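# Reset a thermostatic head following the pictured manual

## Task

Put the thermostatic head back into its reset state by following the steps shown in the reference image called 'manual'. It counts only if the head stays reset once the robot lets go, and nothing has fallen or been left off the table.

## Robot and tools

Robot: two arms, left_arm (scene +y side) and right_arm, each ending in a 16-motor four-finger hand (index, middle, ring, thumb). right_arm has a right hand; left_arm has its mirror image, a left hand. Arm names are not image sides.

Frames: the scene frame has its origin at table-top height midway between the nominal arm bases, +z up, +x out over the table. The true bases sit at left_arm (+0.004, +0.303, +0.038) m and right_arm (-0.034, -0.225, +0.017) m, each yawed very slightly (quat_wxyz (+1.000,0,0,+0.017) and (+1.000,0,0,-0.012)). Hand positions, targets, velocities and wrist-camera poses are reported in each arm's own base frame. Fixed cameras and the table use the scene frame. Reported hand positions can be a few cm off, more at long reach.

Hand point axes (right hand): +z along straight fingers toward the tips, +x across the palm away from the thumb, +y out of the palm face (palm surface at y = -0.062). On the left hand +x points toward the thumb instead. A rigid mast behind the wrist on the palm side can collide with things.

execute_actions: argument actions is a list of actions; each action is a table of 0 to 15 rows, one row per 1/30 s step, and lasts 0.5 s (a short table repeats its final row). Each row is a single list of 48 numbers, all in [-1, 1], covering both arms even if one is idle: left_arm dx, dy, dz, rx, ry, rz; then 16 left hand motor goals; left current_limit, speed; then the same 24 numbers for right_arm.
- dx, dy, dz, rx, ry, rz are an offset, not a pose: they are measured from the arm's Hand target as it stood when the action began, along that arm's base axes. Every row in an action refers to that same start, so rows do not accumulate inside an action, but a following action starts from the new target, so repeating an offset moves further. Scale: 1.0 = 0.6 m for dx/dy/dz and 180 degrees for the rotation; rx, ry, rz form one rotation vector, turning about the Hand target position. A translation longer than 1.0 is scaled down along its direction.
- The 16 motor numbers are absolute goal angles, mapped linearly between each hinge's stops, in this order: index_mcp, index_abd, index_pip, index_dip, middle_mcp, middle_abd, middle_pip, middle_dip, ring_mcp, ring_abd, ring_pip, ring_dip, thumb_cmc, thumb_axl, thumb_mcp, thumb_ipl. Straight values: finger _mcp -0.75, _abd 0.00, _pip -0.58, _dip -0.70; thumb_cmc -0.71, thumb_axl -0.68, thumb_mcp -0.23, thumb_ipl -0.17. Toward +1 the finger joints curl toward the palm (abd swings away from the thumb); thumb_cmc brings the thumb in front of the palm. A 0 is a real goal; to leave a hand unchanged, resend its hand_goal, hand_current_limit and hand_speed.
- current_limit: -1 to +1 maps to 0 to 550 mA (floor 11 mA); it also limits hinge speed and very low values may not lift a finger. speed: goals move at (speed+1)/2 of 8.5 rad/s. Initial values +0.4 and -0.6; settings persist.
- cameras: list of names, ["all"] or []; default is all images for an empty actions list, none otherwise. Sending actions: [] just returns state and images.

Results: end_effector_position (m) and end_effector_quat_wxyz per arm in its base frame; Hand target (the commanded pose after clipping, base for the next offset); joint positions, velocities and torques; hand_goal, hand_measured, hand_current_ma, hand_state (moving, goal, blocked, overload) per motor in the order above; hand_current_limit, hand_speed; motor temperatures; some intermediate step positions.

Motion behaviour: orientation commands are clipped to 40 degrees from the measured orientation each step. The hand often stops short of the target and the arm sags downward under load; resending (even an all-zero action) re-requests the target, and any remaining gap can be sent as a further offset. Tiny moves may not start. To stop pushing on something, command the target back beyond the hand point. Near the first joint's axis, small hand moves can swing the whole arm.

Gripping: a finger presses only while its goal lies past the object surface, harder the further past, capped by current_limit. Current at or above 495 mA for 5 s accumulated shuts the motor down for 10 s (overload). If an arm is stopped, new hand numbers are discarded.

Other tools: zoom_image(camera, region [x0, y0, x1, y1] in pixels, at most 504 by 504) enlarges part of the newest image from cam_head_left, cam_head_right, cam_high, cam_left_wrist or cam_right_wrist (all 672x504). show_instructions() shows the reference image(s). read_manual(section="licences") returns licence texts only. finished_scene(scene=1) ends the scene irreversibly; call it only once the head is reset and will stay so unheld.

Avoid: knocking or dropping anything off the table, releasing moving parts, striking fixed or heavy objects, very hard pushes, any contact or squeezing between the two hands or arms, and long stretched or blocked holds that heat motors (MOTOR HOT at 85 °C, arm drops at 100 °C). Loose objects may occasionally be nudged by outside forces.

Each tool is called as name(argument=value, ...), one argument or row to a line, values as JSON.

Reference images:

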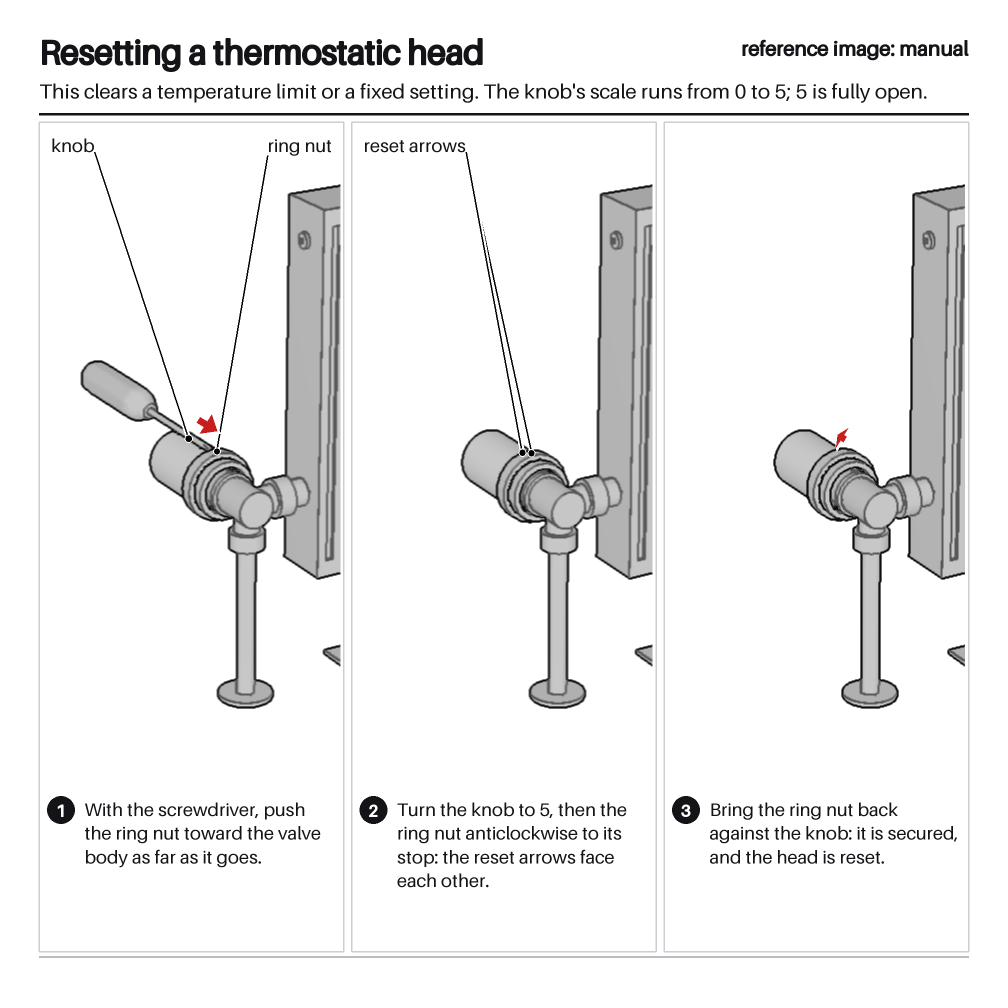

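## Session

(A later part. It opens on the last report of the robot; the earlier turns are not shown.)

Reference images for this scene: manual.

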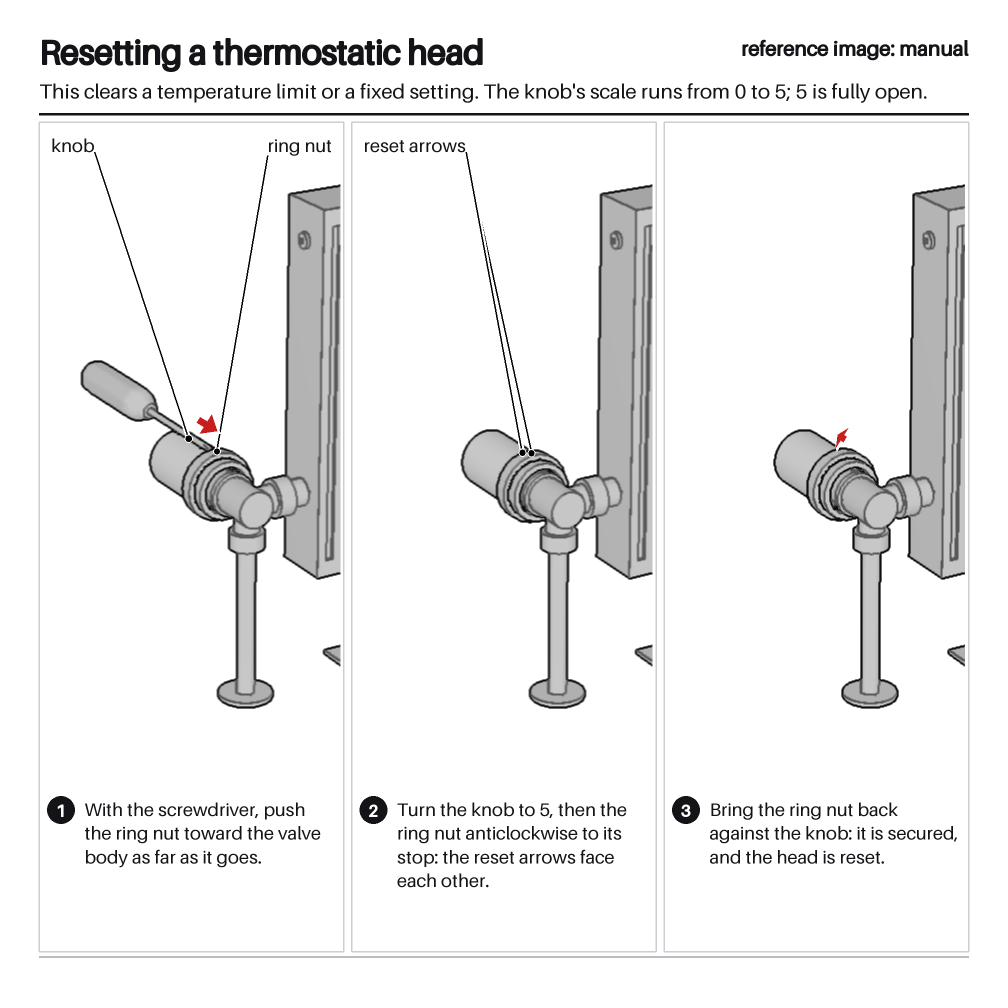

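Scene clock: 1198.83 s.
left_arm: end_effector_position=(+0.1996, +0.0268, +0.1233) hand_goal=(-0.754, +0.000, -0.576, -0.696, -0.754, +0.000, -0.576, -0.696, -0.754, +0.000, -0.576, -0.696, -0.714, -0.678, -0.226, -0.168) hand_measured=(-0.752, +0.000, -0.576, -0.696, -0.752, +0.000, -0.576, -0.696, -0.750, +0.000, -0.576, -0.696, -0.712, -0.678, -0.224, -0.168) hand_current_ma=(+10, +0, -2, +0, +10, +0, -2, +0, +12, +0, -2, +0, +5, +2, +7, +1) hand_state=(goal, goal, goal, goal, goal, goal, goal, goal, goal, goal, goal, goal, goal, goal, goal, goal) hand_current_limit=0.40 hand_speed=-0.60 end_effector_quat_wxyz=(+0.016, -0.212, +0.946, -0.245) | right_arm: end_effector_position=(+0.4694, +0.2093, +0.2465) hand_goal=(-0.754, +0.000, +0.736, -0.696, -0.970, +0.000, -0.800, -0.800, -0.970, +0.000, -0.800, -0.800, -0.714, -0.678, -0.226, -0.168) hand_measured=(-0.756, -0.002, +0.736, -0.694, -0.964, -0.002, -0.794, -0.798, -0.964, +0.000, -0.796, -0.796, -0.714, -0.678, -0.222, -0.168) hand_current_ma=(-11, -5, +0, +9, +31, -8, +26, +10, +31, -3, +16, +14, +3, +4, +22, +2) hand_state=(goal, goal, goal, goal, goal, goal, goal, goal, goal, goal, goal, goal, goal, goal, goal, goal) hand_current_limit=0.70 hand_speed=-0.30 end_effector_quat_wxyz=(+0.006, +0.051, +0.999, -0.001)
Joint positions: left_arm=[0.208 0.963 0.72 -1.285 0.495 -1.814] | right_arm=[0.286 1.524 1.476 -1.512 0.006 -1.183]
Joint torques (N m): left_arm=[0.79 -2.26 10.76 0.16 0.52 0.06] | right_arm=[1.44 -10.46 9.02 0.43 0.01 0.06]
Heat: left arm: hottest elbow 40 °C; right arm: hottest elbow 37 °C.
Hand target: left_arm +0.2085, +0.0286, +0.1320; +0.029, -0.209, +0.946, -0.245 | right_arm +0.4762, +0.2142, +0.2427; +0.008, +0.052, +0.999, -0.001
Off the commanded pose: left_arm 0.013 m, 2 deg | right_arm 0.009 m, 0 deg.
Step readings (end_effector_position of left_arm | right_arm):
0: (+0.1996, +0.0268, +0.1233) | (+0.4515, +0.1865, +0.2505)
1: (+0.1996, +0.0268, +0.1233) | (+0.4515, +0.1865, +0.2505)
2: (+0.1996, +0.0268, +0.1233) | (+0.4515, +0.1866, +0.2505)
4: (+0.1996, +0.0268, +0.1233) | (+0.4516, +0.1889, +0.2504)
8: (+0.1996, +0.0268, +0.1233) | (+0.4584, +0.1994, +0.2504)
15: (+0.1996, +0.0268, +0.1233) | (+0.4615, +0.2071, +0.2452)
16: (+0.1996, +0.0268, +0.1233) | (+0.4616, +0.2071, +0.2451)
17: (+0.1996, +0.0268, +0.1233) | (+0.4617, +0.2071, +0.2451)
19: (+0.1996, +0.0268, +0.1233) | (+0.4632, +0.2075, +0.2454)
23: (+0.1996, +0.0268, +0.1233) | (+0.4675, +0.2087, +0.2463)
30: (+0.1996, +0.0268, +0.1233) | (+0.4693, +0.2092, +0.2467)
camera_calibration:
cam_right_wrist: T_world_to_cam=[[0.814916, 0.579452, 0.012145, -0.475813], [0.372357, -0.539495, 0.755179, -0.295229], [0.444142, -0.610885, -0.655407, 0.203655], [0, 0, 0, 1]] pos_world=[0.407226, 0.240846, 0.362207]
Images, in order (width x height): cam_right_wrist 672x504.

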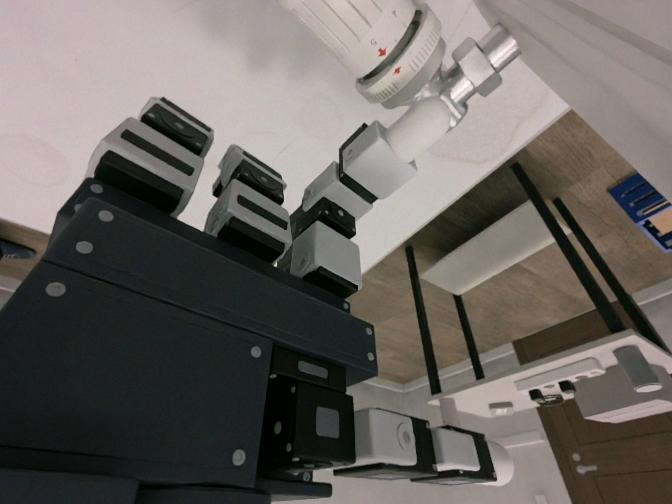

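execute_actions(
  actions=[
    [[0,0,0,0,0,0,-0.754,0,-0.576,-0.696,-0.754,0,-0.576,-0.696,-0.754,0,-0.576,-0.696,-0.714,-0.678,-0.226,-0.168,0.4,-0.6,0.004,-0.003,-0.025,0,0,0,-0.754,0,0.737,-0.696,-0.97,0,-0.8,-0.8,-0.97,0,-0.8,-0.8,-0.714,-0.678,-0.226,-0.168,0.7,-0.3]],
    [[0,0,0,0,0,0,-0.754,0,-0.576,-0.696,-0.754,0,-0.576,-0.696,-0.754,0,-0.576,-0.696,-0.714,-0.678,-0.226,-0.168,0.4,-0.6,0,0,-0.025,0,0,0,-0.754,0,0.737,-0.696,-0.97,0,-0.8,-0.8,-0.97,0,-0.8,-0.8,-0.714,-0.678,-0.226,-0.168,0.7,-0.3]],
  ],
  cameras=["cam_right_wrist","cam_high"],
)

zoom_image(
  camera="cam_right_wrist",
  region=[370, 0, 570, 200],
)

zoom_image(
  camera="cam_high",
  region=[260, 170, 370, 280],
)

Scene clock: 1225.60 s.
left_arm: end_effector_position=(+0.1996, +0.0268, +0.1233) hand_goal=(-0.754, +0.000, -0.576, -0.696, -0.754, +0.000, -0.576, -0.696, -0.754, +0.000, -0.576, -0.696, -0.714, -0.678, -0.226, -0.168) hand_measured=(-0.752, +0.000, -0.576, -0.696, -0.752, +0.000, -0.576, -0.696, -0.750, +0.000, -0.576, -0.696, -0.712, -0.678, -0.224, -0.168) hand_current_ma=(+10, +0, -2, +0, +10, +0, -2, +0, +12, +0, -2, +0, +5, +2, +7, +1) hand_state=(goal, goal, goal, goal, goal, goal, goal, goal, goal, goal, goal, goal, goal, goal, goal, goal) hand_current_limit=0.40 hand_speed=-0.60 end_effector_quat_wxyz=(+0.016, -0.212, +0.946, -0.245) | right_arm: end_effector_position=(+0.4759, +0.2112, +0.2217) hand_goal=(-0.754, +0.000, +0.736, -0.696, -0.970, +0.000, -0.800, -0.800, -0.970, +0.000, -0.800, -0.800, -0.714, -0.678, -0.226, -0.168) hand_measured=(-0.756, -0.002, +0.736, -0.694, -0.964, -0.002, -0.794, -0.798, -0.964, +0.000, -0.796, -0.796, -0.714, -0.678, -0.222, -0.168) hand_current_ma=(-11, -5, +0, +9, +31, -8, +26, +10, +31, -3, +16, +14, +3, +4, +22, +2) hand_state=(goal, goal, goal, goal, goal, goal, goal, goal, goal, goal, goal, goal, goal, goal, goal, goal) hand_current_limit=0.70 hand_speed=-0.30 end_effector_quat_wxyz=(+0.012, +0.051, +0.999, +0.001)
Joint positions: left_arm=[0.208 0.963 0.72 -1.285 0.495 -1.814] | right_arm=[0.286 1.539 1.427 -1.435 0.006 -1.183]
Joint torques (N m): left_arm=[1.55 -1.67 10.32 0.58 0.51 0.02] | right_arm=[1.26 -10.99 7.86 0.46 0 0]
Heat: left arm: hottest elbow 40 °C; right arm: hottest elbow 37 °C.
Hand target: left_arm +0.2085, +0.0286, +0.1320; +0.029, -0.209, +0.946, -0.245 | right_arm +0.4786, +0.2124, +0.2127; +0.008, +0.052, +0.999, -0.001
Off the commanded pose: left_arm 0.013 m, 2 deg | right_arm 0.009 m, 1 deg.
Step readings (end_effector_position of left_arm | right_arm):
0: (+0.1996, +0.0268, +0.1233) | (+0.4694, +0.2093, +0.2465)
1: (+0.1996, +0.0268, +0.1233) | (+0.4695, +0.2093, +0.2465)
2: (+0.1996, +0.0268, +0.1233) | (+0.4701, +0.2095, +0.2465)
4: (+0.1996, +0.0268, +0.1233) | (+0.4728, +0.2103, +0.2463)
8: (+0.1996, +0.0268, +0.1233) | (+0.4753, +0.2110, +0.2430)
15: (+0.1996, +0.0268, +0.1233) | (+0.4755, +0.2111, +0.2374)
16: (+0.1996, +0.0268, +0.1233) | (+0.4756, +0.2111, +0.2373)
17: (+0.1996, +0.0268, +0.1233) | (+0.4759, +0.2112, +0.2365)
19: (+0.1996, +0.0268, +0.1233) | (+0.4768, +0.2114, +0.2338)
23: (+0.1996, +0.0268, +0.1233) | (+0.4751, +0.2109, +0.2248)
30: (+0.1996, +0.0268, +0.1233) | (+0.4757, +0.2111, +0.2217)
camera_calibration:
cam_right_wrist: T_world_to_cam=[[0.814738, 0.579359, 0.0233374, -0.48434], [0.36375, -0.542047, 0.757543, -0.273745], [0.451539, -0.60871, -0.652368, 0.181072], [0, 0, 0, 1]] pos_world=[0.412424, 0.242445, 0.336802]
Images, in order (width x height): cam_high 672x504, cam_right_wrist 672x504.

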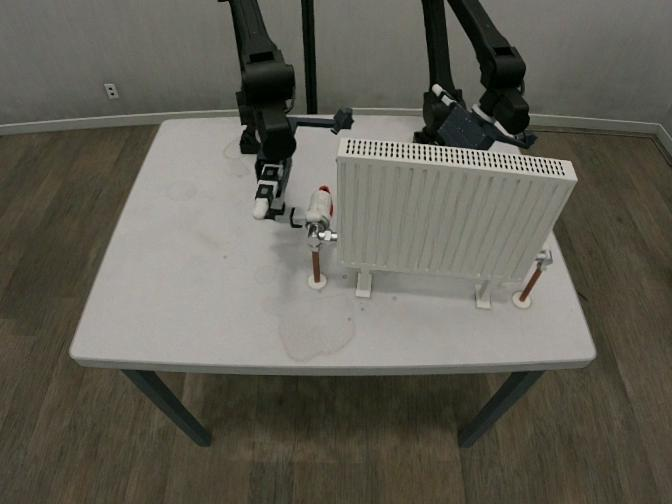

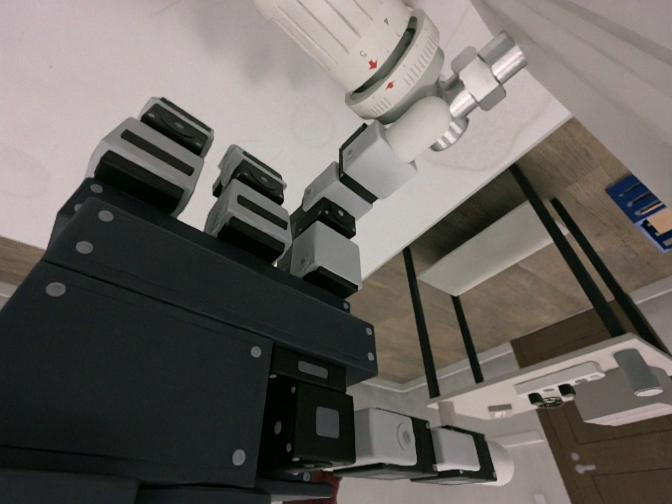

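Scaled by 2.520.

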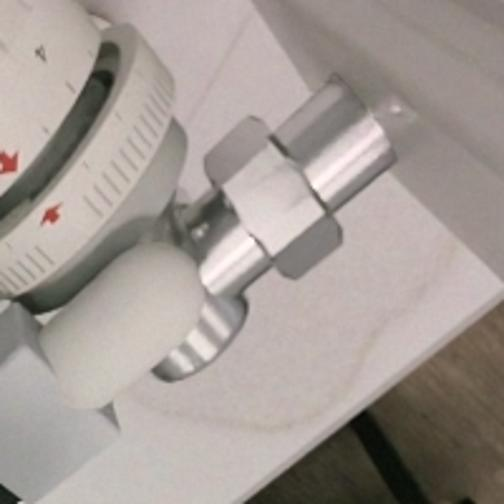

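Scaled by 4.582.

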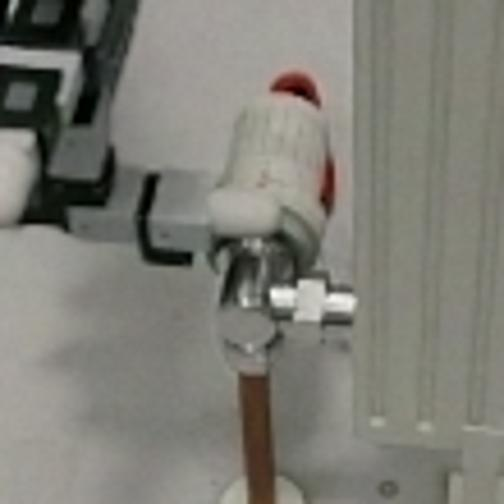

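execute_actions(
  actions=[
    [[0,0,0,0,0,0,-0.754,0,-0.576,-0.696,-0.754,0,-0.576,-0.696,-0.754,0,-0.576,-0.696,-0.714,-0.678,-0.226,-0.168,0.4,-0.6,-0.025,0,-0.005,0,0,0,-0.754,0,0.737,-0.696,-0.97,0,-0.8,-0.8,-0.97,0,-0.8,-0.8,-0.714,-0.678,-0.226,-0.168,0.7,-0.3]],
    [[0,0,0,0,0,0,-0.754,0,-0.576,-0.696,-0.754,0,-0.576,-0.696,-0.754,0,-0.576,-0.696,-0.714,-0.678,-0.226,-0.168,0.4,-0.6,-0.025,0,0,0,0,0,-0.754,0,0.737,-0.696,-0.97,0,-0.8,-0.8,-0.97,0,-0.8,-0.8,-0.714,-0.678,-0.226,-0.168,0.7,-0.3]],
  ],
  cameras=["cam_right_wrist"],
)

zoom_image(
  camera="cam_right_wrist",
  region=[350, 0, 550, 200],
)

Scene clock: 1236.73 s.
left_arm: end_effector_position=(+0.1996, +0.0268, +0.1233) hand_goal=(-0.754, +0.000, -0.576, -0.696, -0.754, +0.000, -0.576, -0.696, -0.754, +0.000, -0.576, -0.696, -0.714, -0.678, -0.226, -0.168) hand_measured=(-0.752, +0.000, -0.576, -0.696, -0.752, +0.000, -0.576, -0.696, -0.750, +0.000, -0.576, -0.696, -0.712, -0.678, -0.224, -0.168) hand_current_ma=(+10, +0, -2, +0, +10, +0, -2, +0, +12, +0, -2, +0, +5, +2, +7, +1) hand_state=(goal, goal, goal, goal, goal, goal, goal, goal, goal, goal, goal, goal, goal, goal, goal, goal) hand_current_limit=0.40 hand_speed=-0.60 end_effector_quat_wxyz=(+0.016, -0.212, +0.946, -0.245) | right_arm: end_effector_position=(+0.4628, +0.2065, +0.2156) hand_goal=(-0.754, +0.000, +0.736, -0.696, -0.970, +0.000, -0.800, -0.800, -0.970, +0.000, -0.800, -0.800, -0.714, -0.678, -0.226, -0.168) hand_measured=(-0.730, -0.006, +0.760, -0.686, -0.964, -0.002, -0.794, -0.798, -0.964, +0.000, -0.796, -0.796, -0.714, -0.678, -0.222, -0.168) hand_current_ma=(+123, -25, +110, +46, +31, -8, +26, +10, +30, -3, +16, +14, +2, +4, +22, +2) hand_state=(blocked, goal, blocked, goal, goal, goal, goal, goal, goal, goal, goal, goal, goal, goal, goal, goal) hand_current_limit=0.70 hand_speed=-0.30 end_effector_quat_wxyz=(+0.019, +0.065, +0.998, +0.003)
Joint positions: left_arm=[0.208 0.963 0.72 -1.285 0.495 -1.814] | right_arm=[0.288 1.492 1.355 -1.397 0.008 -1.153]
Joint torques (N m): left_arm=[1.08 -2.37 10.51 0.44 0.49 -0.02] | right_arm=[2.37 -12.34 6.56 -0.29 -0.06 -0.11]
Heat: left arm: hottest elbow 40 °C; right arm: hottest elbow 36 °C.
Hand target: left_arm +0.2085, +0.0286, +0.1320; +0.029, -0.209, +0.946, -0.245 | right_arm +0.4487, +0.2125, +0.2098; +0.008, +0.052, +0.999, -0.001
Off the commanded pose: left_arm 0.013 m, 2 deg | right_arm 0.016 m, 2 deg.
Step readings (end_effector_position of left_arm | right_arm):
0: (+0.1996, +0.0268, +0.1233) | (+0.4759, +0.2112, +0.2217)
1: (+0.1996, +0.0268, +0.1233) | (+0.4758, +0.2111, +0.2215)
2: (+0.1996, +0.0268, +0.1233) | (+0.4755, +0.2111, +0.2205)
4: (+0.1996, +0.0268, +0.1233) | (+0.4746, +0.2106, +0.2169)
8: (+0.1996, +0.0268, +0.1233) | (+0.4730, +0.2096, +0.2147)
15: (+0.1996, +0.0268, +0.1233) | (+0.4720, +0.2091, +0.2143)
16: (+0.1996, +0.0268, +0.1233) | (+0.4719, +0.2090, +0.2144)
17: (+0.1996, +0.0268, +0.1233) | (+0.4711, +0.2088, +0.2140)
19: (+0.1996, +0.0268, +0.1233) | (+0.4692, +0.2080, +0.2139)
23: (+0.1996, +0.0268, +0.1233) | (+0.4634, +0.2067, +0.2154)
30: (+0.1996, +0.0268, +0.1233) | (+0.4628, +0.2063, +0.2156)
camera_calibration:
cam_right_wrist: T_world_to_cam=[[0.830158, 0.556344, 0.0363126, -0.475969], [0.338084, -0.554127, 0.760686, -0.253196], [0.443325, -0.619213, -0.648104, 0.185171], [0, 0, 0, 1]] pos_world=[0.398639, 0.23916, 0.329896]
Images, in order (width x height): cam_right_wrist 672x504.

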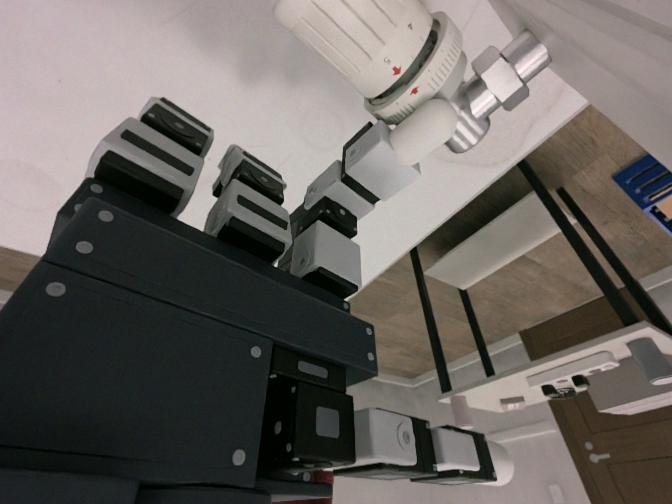

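Scaled by 2.520.

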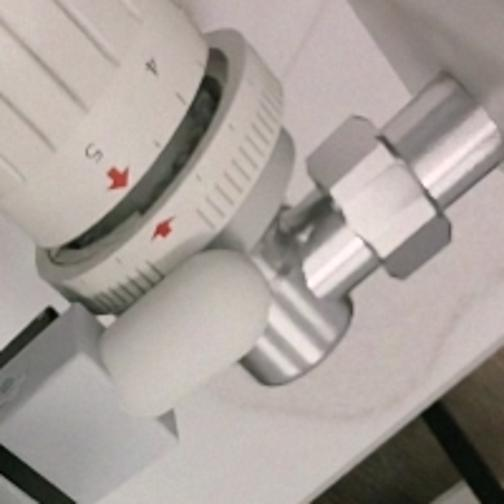

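execute_actions(
  actions=[
    [[0,0,0,0,0,0,-0.754,0,-0.576,-0.696,-0.754,0,-0.576,-0.696,-0.754,0,-0.576,-0.696,-0.714,-0.678,-0.226,-0.168,0.4,-0.6,-0.025,0,-0.005,0,0,0,-0.754,0,0.737,-0.696,-0.97,0,-0.8,-0.8,-0.97,0,-0.8,-0.8,-0.714,-0.678,-0.226,-0.168,0.7,-0.3]],
    [[0,0,0,0,0,0,-0.754,0,-0.576,-0.696,-0.754,0,-0.576,-0.696,-0.754,0,-0.576,-0.696,-0.714,-0.678,-0.226,-0.168,0.4,-0.6,-0.025,0,-0.005,0,0,0,-0.754,0,0.737,-0.696,-0.97,0,-0.8,-0.8,-0.97,0,-0.8,-0.8,-0.714,-0.678,-0.226,-0.168,0.7,-0.3]],
  ],
  cameras=["cam_right_wrist"],
)

zoom_image(
  camera="cam_right_wrist",
  region=[350, 0, 550, 200],
)

Scene clock: 1256.83 s.
left_arm: end_effector_position=(+0.1996, +0.0268, +0.1233) hand_goal=(-0.754, +0.000, -0.576, -0.696, -0.754, +0.000, -0.576, -0.696, -0.754, +0.000, -0.576, -0.696, -0.714, -0.678, -0.226, -0.168) hand_measured=(-0.752, +0.000, -0.576, -0.696, -0.752, +0.000, -0.576, -0.696, -0.750, +0.000, -0.576, -0.696, -0.712, -0.678, -0.224, -0.168) hand_current_ma=(+10, +0, -2, +0, +10, +0, -2, +0, +12, +0, -2, +0, +5, +2, +7, +1) hand_state=(goal, goal, goal, goal, goal, goal, goal, goal, goal, goal, goal, goal, goal, goal, goal, goal) hand_current_limit=0.40 hand_speed=-0.60 end_effector_quat_wxyz=(+0.016, -0.212, +0.946, -0.245) | right_arm: end_effector_position=(+0.4328, +0.2061, +0.2115) hand_goal=(-0.754, +0.000, +0.736, -0.696, -0.970, +0.000, -0.800, -0.800, -0.970, +0.000, -0.800, -0.800, -0.714, -0.678, -0.226, -0.168) hand_measured=(-0.728, -0.010, +0.766, -0.680, -0.964, -0.002, -0.794, -0.798, -0.964, +0.000, -0.796, -0.796, -0.714, -0.678, -0.222, -0.168) hand_current_ma=(+130, -38, +146, +73, +30, -6, +25, +10, +29, -2, +16, +14, +3, +4, +22, +2) hand_state=(blocked, goal, blocked, goal, goal, goal, goal, goal, goal, goal, goal, goal, goal, goal, goal, goal) hand_current_limit=0.70 hand_speed=-0.30 end_effector_quat_wxyz=(+0.021, +0.066, +0.998, +0.002)
Joint positions: left_arm=[0.208 0.963 0.72 -1.285 0.495 -1.814] | right_arm=[0.309 1.416 1.263 -1.377 0.011 -1.13]
Joint torques (N m): left_arm=[0.97 -2.55 10.56 0.38 0.49 0.01] | right_arm=[2.43 -10.75 6.61 -0.36 -0.14 -0.12]
Heat: left arm: hottest elbow 40 °C; right arm: hottest elbow 34 °C.
Hand target: left_arm +0.2085, +0.0286, +0.1320; +0.029, -0.209, +0.946, -0.245 | right_arm +0.4186, +0.2125, +0.2036; +0.008, +0.052, +0.999, -0.001
Off the commanded pose: left_arm 0.013 m, 2 deg | right_arm 0.017 m, 2 deg.
Step readings (end_effector_position of left_arm | right_arm):
0: (+0.1996, +0.0268, +0.1233) | (+0.4628, +0.2065, +0.2156)
1: (+0.1996, +0.0268, +0.1233) | (+0.4627, +0.2064, +0.2156)
2: (+0.1996, +0.0268, +0.1233) | (+0.4621, +0.2064, +0.2151)
4: (+0.1996, +0.0268, +0.1233) | (+0.4610, +0.2061, +0.2147)
8: (+0.1996, +0.0268, +0.1233) | (+0.4555, +0.2050, +0.2167)
15: (+0.1996, +0.0268, +0.1233) | (+0.4506, +0.2060, +0.2169)
16: (+0.1996, +0.0268, +0.1233) | (+0.4503, +0.2059, +0.2168)
17: (+0.1996, +0.0268, +0.1233) | (+0.4495, +0.2058, +0.2163)
19: (+0.1996, +0.0268, +0.1233) | (+0.4459, +0.2055, +0.2151)
23: (+0.1996, +0.0268, +0.1233) | (+0.4346, +0.2064, +0.2124)
30: (+0.1996, +0.0268, +0.1233) | (+0.4329, +0.2062, +0.2116)
camera_calibration:
cam_right_wrist: T_world_to_cam=[[0.830865, 0.555017, 0.0402465, -0.451602], [0.333211, -0.554134, 0.762827, -0.238546], [0.445684, -0.620396, -0.645348, 0.194233], [0, 0, 0, 1]] pos_world=[0.36814, 0.238961, 0.325493]
Images, in order (width x height): cam_right_wrist 672x504.

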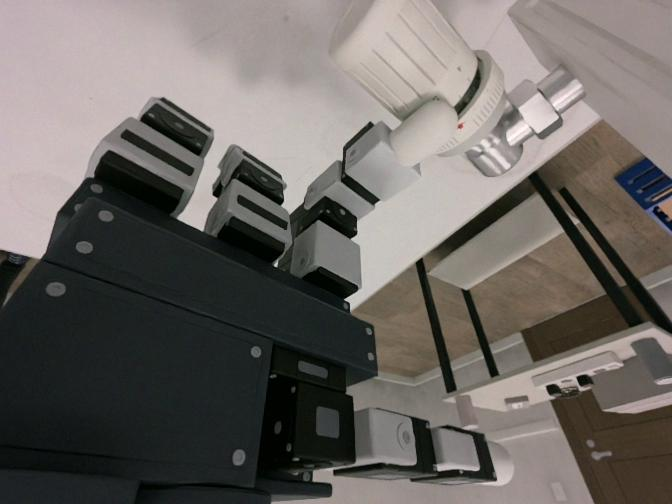

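Scaled by 2.520.

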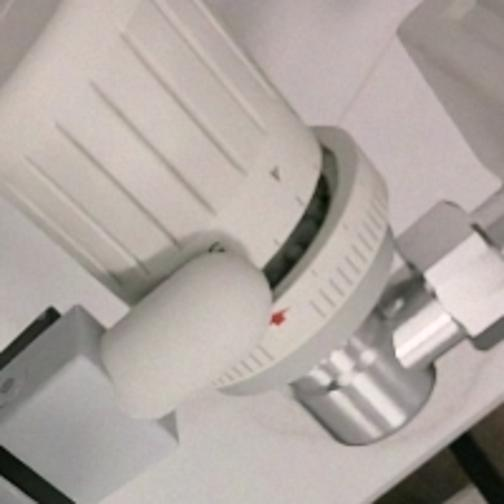

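execute_actions(
  actions=[
    [[0,0,0,0,0,0,-0.754,0,-0.576,-0.696,-0.754,0,-0.576,-0.696,-0.754,0,-0.576,-0.696,-0.714,-0.678,-0.226,-0.168,0.4,-0.6,0.02,0,0.09,0,0,0,-0.754,0,0.737,-0.696,-0.97,0,-0.8,-0.8,-0.97,0,-0.8,-0.8,-0.714,-0.678,-0.226,-0.168,0.6,-0.3]],
    [[0,0,0,0,0,0,-0.754,0,-0.576,-0.696,-0.754,0,-0.576,-0.696,-0.754,0,-0.576,-0.696,-0.714,-0.678,-0.226,-0.168,0.4,-0.6,0.08,0,0.01,0,0,0,-0.754,0,0.737,-0.696,-0.97,0,-0.8,-0.8,-0.97,0,-0.8,-0.8,-0.714,-0.678,-0.226,-0.168,0.6,-0.3]],
    [[0,0,0,0,0,0,-0.754,0,-0.576,-0.696,-0.754,0,-0.576,-0.696,-0.754,0,-0.576,-0.696,-0.714,-0.678,-0.226,-0.168,0.4,-0.6,0.002,0,-0.05,0,0,0,-0.754,0,0.737,-0.696,-0.97,0,-0.8,-0.8,-0.97,0,-0.8,-0.8,-0.714,-0.678,-0.226,-0.168,0.7,-0.3]],
    [[0,0,0,0,0,0,-0.754,0,-0.576,-0.696,-0.754,0,-0.576,-0.696,-0.754,0,-0.576,-0.696,-0.714,-0.678,-0.226,-0.168,0.4,-0.6,0,0,-0.05,0,0,0,-0.77,0,0.72,-0.696,-0.97,0,-0.8,-0.8,-0.97,0,-0.8,-0.8,-0.714,-0.678,-0.226,-0.168,0.7,-0.3]],
  ],
  cameras=["cam_right_wrist"],
)

zoom_image(
  camera="cam_right_wrist",
  region=[350, 0, 550, 200],
)

Scene clock: 1327.73 s.
left_arm: end_effector_position=(+0.1996, +0.0268, +0.1233) hand_goal=(-0.754, +0.000, -0.576, -0.696, -0.754, +0.000, -0.576, -0.696, -0.754, +0.000, -0.576, -0.696, -0.714, -0.678, -0.226, -0.168) hand_measured=(-0.752, +0.000, -0.576, -0.696, -0.752, +0.000, -0.576, -0.696, -0.750, +0.000, -0.576, -0.696, -0.712, -0.678, -0.224, -0.168) hand_current_ma=(+10, +0, -2, +0, +10, +0, -2, +0, +12, +0, -2, +0, +5, +2, +7, +1) hand_state=(goal, goal, goal, goal, goal, goal, goal, goal, goal, goal, goal, goal, goal, goal, goal, goal) hand_current_limit=0.40 hand_speed=-0.60 end_effector_quat_wxyz=(+0.016, -0.212, +0.946, -0.245) | right_arm: end_effector_position=(+0.4779, +0.2146, +0.2174) hand_goal=(-0.770, +0.000, +0.720, -0.696, -0.970, +0.000, -0.800, -0.800, -0.970, +0.000, -0.800, -0.800, -0.714, -0.678, -0.226, -0.168) hand_measured=(-0.762, +0.004, +0.732, -0.690, -0.964, -0.002, -0.794, -0.798, -0.964, +0.000, -0.796, -0.796, -0.714, -0.678, -0.222, -0.168) hand_current_ma=(+42, +13, +58, +23, +30, -5, +25, +10, +28, -2, +16, +14, +2, +4, +23, +2) hand_state=(goal, goal, goal, goal, goal, goal, goal, goal, goal, goal, goal, goal, goal, goal, goal, goal) hand_current_limit=0.70 hand_speed=-0.30 end_effector_quat_wxyz=(+0.018, +0.052, +0.998, +0.002)
Joint positions: left_arm=[0.208 0.963 0.72 -1.285 0.495 -1.814] | right_arm=[0.292 1.54 1.415 -1.411 0.009 -1.174]
Joint torques (N m): left_arm=[1.14 -1.55 10.44 0.42 0.53 -0.01] | right_arm=[0.67 -10.58 7.46 0.39 -0.09 -0.09]
Heat: left arm: hottest elbow 40 °C; right arm: hottest elbow 34 °C.
Hand target: left_arm +0.2085, +0.0286, +0.1320; +0.029, -0.209, +0.946, -0.245 | right_arm +0.4797, +0.2124, +0.2036; +0.008, +0.052, +0.999, -0.001
Off the commanded pose: left_arm 0.013 m, 2 deg | right_arm 0.014 m, 1 deg.
Step readings (end_effector_position of left_arm | right_arm):
0: (+0.1996, +0.0268, +0.1233) | (+0.4328, +0.2061, +0.2115)
1: (+0.1996, +0.0268, +0.1233) | (+0.4328, +0.2061, +0.2115)
2: (+0.1996, +0.0268, +0.1233) | (+0.4319, +0.2059, +0.2117)
4: (+0.1996, +0.0268, +0.1233) | (+0.4264, +0.2046, +0.2147)
8: (+0.1996, +0.0268, +0.1233) | (+0.4185, +0.2024, +0.2247)
15: (+0.1996, +0.0268, +0.1233) | (+0.4212, +0.2035, +0.2378)
16: (+0.1996, +0.0268, +0.1233) | (+0.4213, +0.2036, +0.2386)
17: (+0.1996, +0.0268, +0.1233) | (+0.4219, +0.2039, +0.2392)
19: (+0.1996, +0.0268, +0.1233) | (+0.4299, +0.2067, +0.2435)
23: (+0.1996, +0.0268, +0.1233) | (+0.4556, +0.2125, +0.2505)
30: (+0.1996, +0.0268, +0.1233) | (+0.4621, +0.2127, +0.2442)
31: (+0.1996, +0.0268, +0.1233) | (+0.4622, +0.2123, +0.2441)
32: (+0.1996, +0.0268, +0.1233) | (+0.4623, +0.2122, +0.2441)
34: (+0.1996, +0.0268, +0.1233) | (+0.4651, +0.2131, +0.2448)
38: (+0.1996, +0.0268, +0.1233) | (+0.4719, +0.2153, +0.2454)
45: (+0.1996, +0.0268, +0.1233) | (+0.4747, +0.2162, +0.2441)
46: (+0.1996, +0.0268, +0.1233) | (+0.4748, +0.2162, +0.2438)
47: (+0.1996, +0.0268, +0.1233) | (+0.4752, +0.2163, +0.2422)
49: (+0.1996, +0.0268, +0.1233) | (+0.4766, +0.2167, +0.2360)
53: (+0.1996, +0.0268, +0.1233) | (+0.4752, +0.2151, +0.2196)
60: (+0.1996, +0.0268, +0.1233) | (+0.4780, +0.2146, +0.2176)
camera_calibration:
cam_right_wrist: T_world_to_cam=[[0.815536, 0.577714, 0.0338716, -0.490126], [0.353625, -0.54382, 0.761058, -0.264965], [0.458094, -0.608692, -0.647799, 0.175272], [0, 0, 0, 1]] pos_world=[0.413123, 0.245746, 0.331796]
Images, in order (width x height): cam_right_wrist 672x504.

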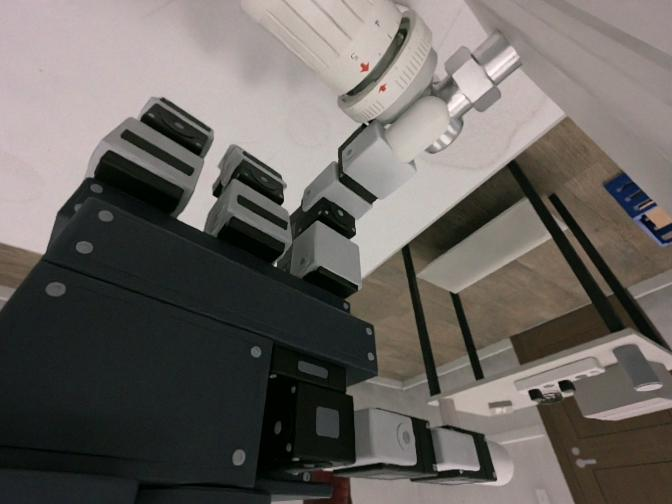

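Scaled by 2.520.

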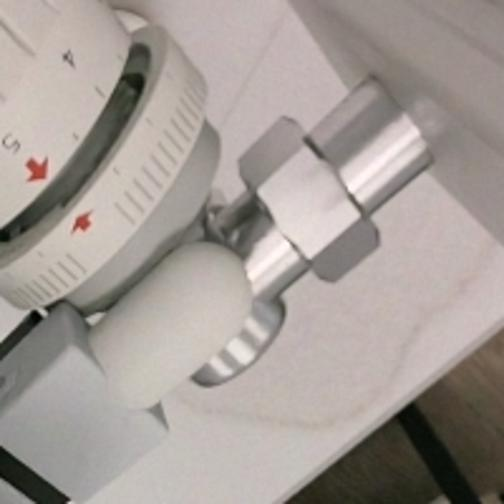

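execute_actions(
  actions=[
    [[0,0,0,0,0,0,-0.754,0,-0.576,-0.696,-0.754,0,-0.576,-0.696,-0.754,0,-0.576,-0.696,-0.714,-0.678,-0.226,-0.168,0.4,-0.6,-0.015,0,-0.045,0,0,0,-0.77,0,0.71,-0.696,-0.97,0,-0.8,-0.8,-0.97,0,-0.8,-0.8,-0.714,-0.678,-0.226,-0.168,0.7,-0.3]],
    [[0,0,0,0,0,0,-0.754,0,-0.576,-0.696,-0.754,0,-0.576,-0.696,-0.754,0,-0.576,-0.696,-0.714,-0.678,-0.226,-0.168,0.4,-0.6,-0.035,0,-0.01,0,0,0,-0.77,0,0.71,-0.696,-0.97,0,-0.8,-0.8,-0.97,0,-0.8,-0.8,-0.714,-0.678,-0.226,-0.168,0.7,-0.3]],
  ],
  cameras=["cam_right_wrist"],
)

zoom_image(
  camera="cam_right_wrist",
  region=[350, 0, 550, 200],
)

Scene clock: 1350.23 s.
left_arm: end_effector_position=(+0.1996, +0.0268, +0.1233) hand_goal=(-0.754, +0.000, -0.576, -0.696, -0.754, +0.000, -0.576, -0.696, -0.754, +0.000, -0.576, -0.696, -0.714, -0.678, -0.226, -0.168) hand_measured=(-0.752, +0.000, -0.576, -0.696, -0.752, +0.000, -0.576, -0.696, -0.750, +0.000, -0.576, -0.696, -0.712, -0.678, -0.224, -0.168) hand_current_ma=(+10, +0, -2, +0, +10, +0, -2, +0, +12, +0, -2, +0, +5, +2, +7, +1) hand_state=(goal, goal, goal, goal, goal, goal, goal, goal, goal, goal, goal, goal, goal, goal, goal, goal) hand_current_limit=0.40 hand_speed=-0.60 end_effector_quat_wxyz=(+0.016, -0.212, +0.946, -0.245) | right_arm: end_effector_position=(+0.4735, +0.2045, +0.2001) hand_goal=(-0.770, +0.000, +0.710, -0.696, -0.970, +0.000, -0.800, -0.800, -0.970, +0.000, -0.800, -0.800, -0.714, -0.678, -0.226, -0.168) hand_measured=(-0.724, +0.004, +0.782, -0.674, -0.964, -0.002, -0.794, -0.798, -0.964, +0.000, -0.796, -0.796, -0.714, -0.678, -0.222, -0.168) hand_current_ma=(+240, +13, +348, +108, +29, -5, +25, +10, +28, -2, +16, +14, +2, +4, +23, +2) hand_state=(blocked, goal, blocked, blocked, goal, goal, goal, goal, goal, goal, goal, goal, goal, goal, goal, goal) hand_current_limit=0.70 hand_speed=-0.30 end_effector_quat_wxyz=(+0.047, +0.074, +0.996, +0.009)
Joint positions: left_arm=[0.208 0.963 0.72 -1.285 0.495 -1.814] | right_arm=[0.282 1.486 1.298 -1.289 0.015 -1.141]
Joint torques (N m): left_arm=[0.79 -1.96 10.67 0.51 0.52 0.01] | right_arm=[2.55 -10.05 5.14 -0.57 -0.32 -0.27]
Heat: left arm: hottest elbow 40 °C; right arm: hottest elbow 34 °C.
Hand target: left_arm +0.2085, +0.0286, +0.1320; +0.029, -0.209, +0.946, -0.245 | right_arm +0.4498, +0.2123, +0.1707; +0.008, +0.052, +0.999, -0.001
Off the commanded pose: left_arm 0.013 m, 2 deg | right_arm 0.039 m, 5 deg.
Step readings (end_effector_position of left_arm | right_arm):
0: (+0.1996, +0.0268, +0.1233) | (+0.4779, +0.2146, +0.2174)
1: (+0.1996, +0.0268, +0.1233) | (+0.4779, +0.2146, +0.2172)
2: (+0.1996, +0.0268, +0.1233) | (+0.4779, +0.2146, +0.2152)
4: (+0.1996, +0.0268, +0.1233) | (+0.4780, +0.2126, +0.2104)
8: (+0.1996, +0.0268, +0.1233) | (+0.4782, +0.2081, +0.2039)
15: (+0.1996, +0.0268, +0.1233) | (+0.4781, +0.2076, +0.2034)
16: (+0.1996, +0.0268, +0.1233) | (+0.4779, +0.2075, +0.2031)
17: (+0.1996, +0.0268, +0.1233) | (+0.4773, +0.2073, +0.2025)
19: (+0.1996, +0.0268, +0.1233) | (+0.4749, +0.2061, +0.2015)
23: (+0.1996, +0.0268, +0.1233) | (+0.4737, +0.2052, +0.2012)
30: (+0.1996, +0.0268, +0.1233) | (+0.4735, +0.2046, +0.2000)
camera_calibration:
cam_right_wrist: T_world_to_cam=[[0.836682, 0.540419, 0.0889423, -0.493602], [0.284708, -0.567892, 0.772296, -0.220339], [0.467873, -0.620843, -0.629006, 0.154057], [0, 0, 0, 1]] pos_world=[0.403641, 0.237269, 0.310972]
Images, in order (width x height): cam_right_wrist 672x504.

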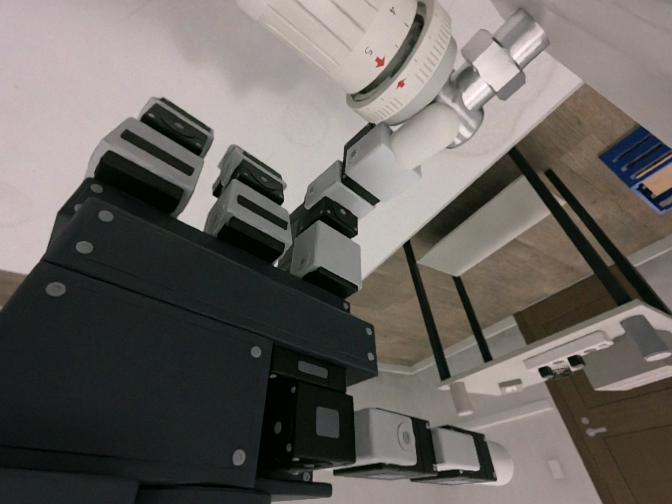

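Scaled by 2.520.

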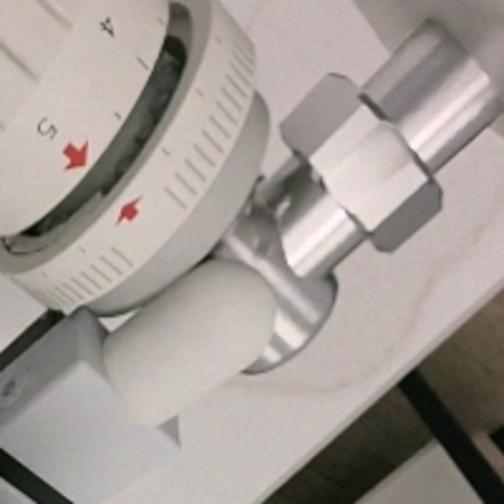

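execute_actions(
  actions=[
    [[0,0,0,0,0,0,-0.754,0,-0.576,-0.696,-0.754,0,-0.576,-0.696,-0.754,0,-0.576,-0.696,-0.714,-0.678,-0.226,-0.168,0.4,-0.6,-0.03,0,-0.01,0,0,0,-0.77,0,0.71,-0.696,-0.97,0,-0.8,-0.8,-0.97,0,-0.8,-0.8,-0.714,-0.678,-0.226,-0.168,0.7,-0.3]],
    [[0,0,0,0,0,0,-0.754,0,-0.576,-0.696,-0.754,0,-0.576,-0.696,-0.754,0,-0.576,-0.696,-0.714,-0.678,-0.226,-0.168,0.4,-0.6,-0.03,0,0,0,0,0,-0.77,0,0.71,-0.696,-0.97,0,-0.8,-0.8,-0.97,0,-0.8,-0.8,-0.714,-0.678,-0.226,-0.168,0.7,-0.3]],
  ],
  cameras=["cam_right_wrist"],
)

zoom_image(
  camera="cam_right_wrist",
  region=[350, 0, 550, 200],
)

Scene clock: 1360.83 s.
left_arm: end_effector_position=(+0.1996, +0.0268, +0.1233) hand_goal=(-0.754, +0.000, -0.576, -0.696, -0.754, +0.000, -0.576, -0.696, -0.754, +0.000, -0.576, -0.696, -0.714, -0.678, -0.226, -0.168) hand_measured=(-0.752, +0.000, -0.576, -0.696, -0.752, +0.000, -0.576, -0.696, -0.750, +0.000, -0.576, -0.696, -0.712, -0.678, -0.224, -0.168) hand_current_ma=(+10, +0, -2, +0, +10, +0, -2, +0, +12, +0, -2, +0, +5, +2, +7, +1) hand_state=(goal, goal, goal, goal, goal, goal, goal, goal, goal, goal, goal, goal, goal, goal, goal, goal) hand_current_limit=0.40 hand_speed=-0.60 end_effector_quat_wxyz=(+0.016, -0.212, +0.946, -0.245) | right_arm: end_effector_position=(+0.4676, +0.2027, +0.2023) hand_goal=(-0.770, +0.000, +0.710, -0.696, -0.970, +0.000, -0.800, -0.800, -0.970, +0.000, -0.800, -0.800, -0.714, -0.678, -0.226, -0.168) hand_measured=(-0.716, -0.036, +0.740, -0.678, -0.964, -0.002, -0.794, -0.798, -0.964, +0.000, -0.796, -0.796, -0.714, -0.678, -0.222, -0.168) hand_current_ma=(+279, -153, +141, +87, +29, -5, +25, +10, +28, -2, +16, +14, +2, +4, +23, +2) hand_state=(blocked, blocked, blocked, goal, goal, goal, goal, goal, goal, goal, goal, goal, goal, goal, goal, goal) hand_current_limit=0.70 hand_speed=-0.30 end_effector_quat_wxyz=(+0.074, +0.104, +0.992, +0.023)
Joint positions: left_arm=[0.208 0.963 0.72 -1.285 0.495 -1.814] | right_arm=[0.289 1.424 1.223 -1.215 0.014 -1.073]
Joint torques (N m): left_arm=[0.62 -2.14 10.48 0.31 0.44 -0.02] | right_arm=[3.66 -10.75 3.59 -2.58 -0.35 -0.73]
Heat: left arm: hottest elbow 40 °C; right arm: hottest elbow 33 °C.
Hand target: left_arm +0.2085, +0.0286, +0.1320; +0.029, -0.209, +0.946, -0.245 | right_arm +0.4139, +0.2124, +0.1647; +0.008, +0.052, +0.999, -0.001
Off the commanded pose: left_arm 0.013 m, 2 deg | right_arm 0.066 m, 10 deg.
Step readings (end_effector_position of left_arm | right_arm):
0: (+0.1996, +0.0268, +0.1233) | (+0.4735, +0.2046, +0.2001)
1: (+0.1996, +0.0268, +0.1233) | (+0.4734, +0.2045, +0.1998)
2: (+0.1996, +0.0268, +0.1233) | (+0.4728, +0.2043, +0.1992)
4: (+0.1996, +0.0268, +0.1233) | (+0.4720, +0.2036, +0.1988)
8: (+0.1996, +0.0268, +0.1233) | (+0.4712, +0.2033, +0.1988)
15: (+0.1996, +0.0268, +0.1233) | (+0.4711, +0.2034, +0.1988)
16: (+0.1996, +0.0268, +0.1233) | (+0.4709, +0.2033, +0.1986)
17: (+0.1996, +0.0268, +0.1233) | (+0.4704, +0.2033, +0.1985)
19: (+0.1996, +0.0268, +0.1233) | (+0.4695, +0.2031, +0.1987)
23: (+0.1996, +0.0268, +0.1233) | (+0.4680, +0.2029, +0.2014)
30: (+0.1996, +0.0268, +0.1233) | (+0.4675, +0.2027, +0.2022)
camera_calibration:
cam_right_wrist: T_world_to_cam=[[0.860774, 0.486374, 0.15003, -0.500452], [0.206178, -0.602682, 0.770886, -0.177376], [0.46536, -0.632625, -0.619052, 0.158532], [0, 0, 0, 1]] pos_world=[0.393573, 0.236797, 0.309959]
Images, in order (width x height): cam_right_wrist 672x504.

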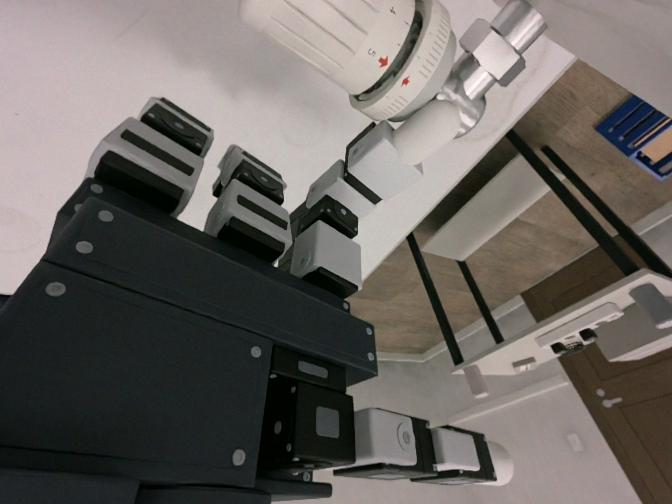

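Scaled by 2.520.

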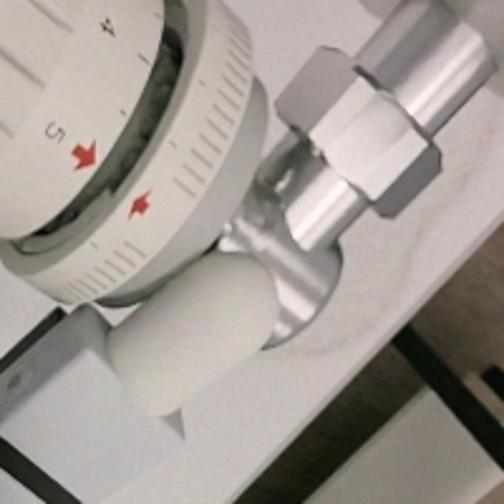

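execute_actions(
  actions=[
    [[0,0,0,0,0,0,-0.754,0,-0.576,-0.696,-0.754,0,-0.576,-0.696,-0.754,0,-0.576,-0.696,-0.714,-0.678,-0.226,-0.168,0.4,-0.6,-0.03,0,0,0,0,0,-0.77,0,0.71,-0.696,-0.97,0,-0.8,-0.8,-0.97,0,-0.8,-0.8,-0.714,-0.678,-0.226,-0.168,0.7,-0.3]],
    [[0,0,0,0,0,0,-0.754,0,-0.576,-0.696,-0.754,0,-0.576,-0.696,-0.754,0,-0.576,-0.696,-0.714,-0.678,-0.226,-0.168,0.4,-0.6,-0.02,0,0,0,0,0,-0.77,0,0.71,-0.696,-0.97,0,-0.8,-0.8,-0.97,0,-0.8,-0.8,-0.714,-0.678,-0.226,-0.168,0.7,-0.3]],
  ],
  cameras=["cam_right_wrist"],
)

zoom_image(
  camera="cam_right_wrist",
  region=[350, 0, 550, 200],
)

Scene clock: 1376.70 s.
left_arm: end_effector_position=(+0.1996, +0.0268, +0.1233) hand_goal=(-0.754, +0.000, -0.576, -0.696, -0.754, +0.000, -0.576, -0.696, -0.754, +0.000, -0.576, -0.696, -0.714, -0.678, -0.226, -0.168) hand_measured=(-0.752, +0.000, -0.576, -0.696, -0.752, +0.000, -0.576, -0.696, -0.750, +0.000, -0.576, -0.696, -0.712, -0.678, -0.224, -0.168) hand_current_ma=(+10, +0, -2, +0, +10, +0, -2, +0, +12, +0, -2, +0, +5, +2, +7, +1) hand_state=(goal, goal, goal, goal, goal, goal, goal, goal, goal, goal, goal, goal, goal, goal, goal, goal) hand_current_limit=0.40 hand_speed=-0.60 end_effector_quat_wxyz=(+0.016, -0.212, +0.946, -0.245) | right_arm: end_effector_position=(+0.4225, +0.1996, +0.1991) hand_goal=(-0.770, +0.000, +0.710, -0.696, -0.970, +0.000, -0.800, -0.800, -0.970, +0.000, -0.800, -0.800, -0.714, -0.678, -0.226, -0.168) hand_measured=(-0.706, -0.030, +0.784, -0.658, -0.964, +0.000, -0.794, -0.798, -0.966, +0.000, -0.796, -0.798, -0.714, -0.678, -0.222, -0.168) hand_current_ma=(+329, -126, +363, +181, +28, +0, +24, +10, +23, +1, +15, +14, +4, +4, +24, +2) hand_state=(blocked, blocked, blocked, blocked, goal, goal, goal, goal, goal, goal, goal, goal, goal, goal, goal, goal) hand_current_limit=0.70 hand_speed=-0.30 end_effector_quat_wxyz=(+0.061, +0.097, +0.993, +0.017)
Joint positions: left_arm=[0.208 0.963 0.72 -1.285 0.495 -1.814] | right_arm=[0.313 1.33 1.129 -1.244 0.018 -1.064]
Joint torques (N m): left_arm=[1.38 -2.84 10.54 0.39 0.52 0.01] | right_arm=[3.78 -7.65 4.64 -1.51 -0.47 -0.53]
Heat: left arm: hottest elbow 40 °C; right arm: hottest shoulder 32 °C.
Hand target: left_arm +0.2085, +0.0286, +0.1320; +0.029, -0.209, +0.946, -0.245 | right_arm +0.3839, +0.2123, +0.1647; +0.008, +0.052, +0.999, -0.001
Off the commanded pose: left_arm 0.013 m, 2 deg | right_arm 0.053 m, 8 deg.
Step readings (end_effector_position of left_arm | right_arm):
0: (+0.1996, +0.0268, +0.1233) | (+0.4676, +0.2026, +0.2023)
1: (+0.1996, +0.0268, +0.1233) | (+0.4675, +0.2026, +0.2023)
2: (+0.1996, +0.0268, +0.1233) | (+0.4669, +0.2027, +0.2019)
4: (+0.1996, +0.0268, +0.1233) | (+0.4655, +0.2028, +0.2023)
8: (+0.1996, +0.0268, +0.1233) | (+0.4578, +0.2008, +0.2046)
15: (+0.1996, +0.0268, +0.1233) | (+0.4485, +0.1985, +0.2060)
16: (+0.1996, +0.0268, +0.1233) | (+0.4482, +0.1984, +0.2058)
17: (+0.1996, +0.0268, +0.1233) | (+0.4474, +0.1983, +0.2054)
19: (+0.1996, +0.0268, +0.1233) | (+0.4435, +0.1979, +0.2048)
23: (+0.1996, +0.0268, +0.1233) | (+0.4300, +0.1990, +0.2035)
30: (+0.1996, +0.0268, +0.1233) | (+0.4225, +0.1996, +0.1991)
camera_calibration:
cam_right_wrist: T_world_to_cam=[[0.856881, 0.500832, 0.122156, -0.45551], [0.235084, -0.590512, 0.772031, -0.182376], [0.458792, -0.632821, -0.623736, 0.179438], [0, 0, 0, 1]] pos_world=[0.350867, 0.233991, 0.308365]
Images, in order (width x height): cam_right_wrist 672x504.

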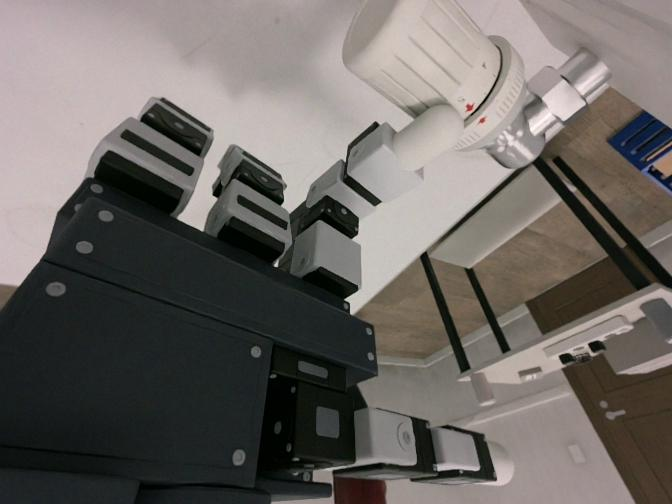

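Scaled by 2.520.

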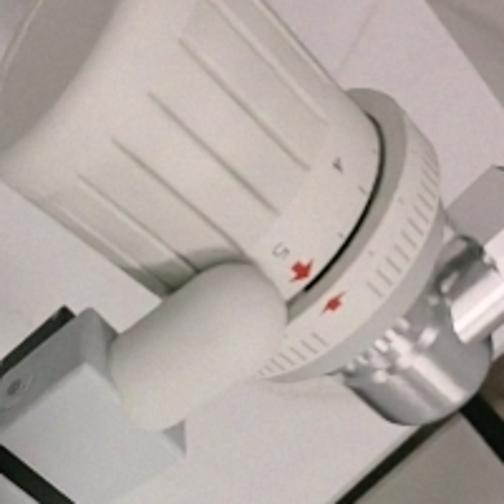

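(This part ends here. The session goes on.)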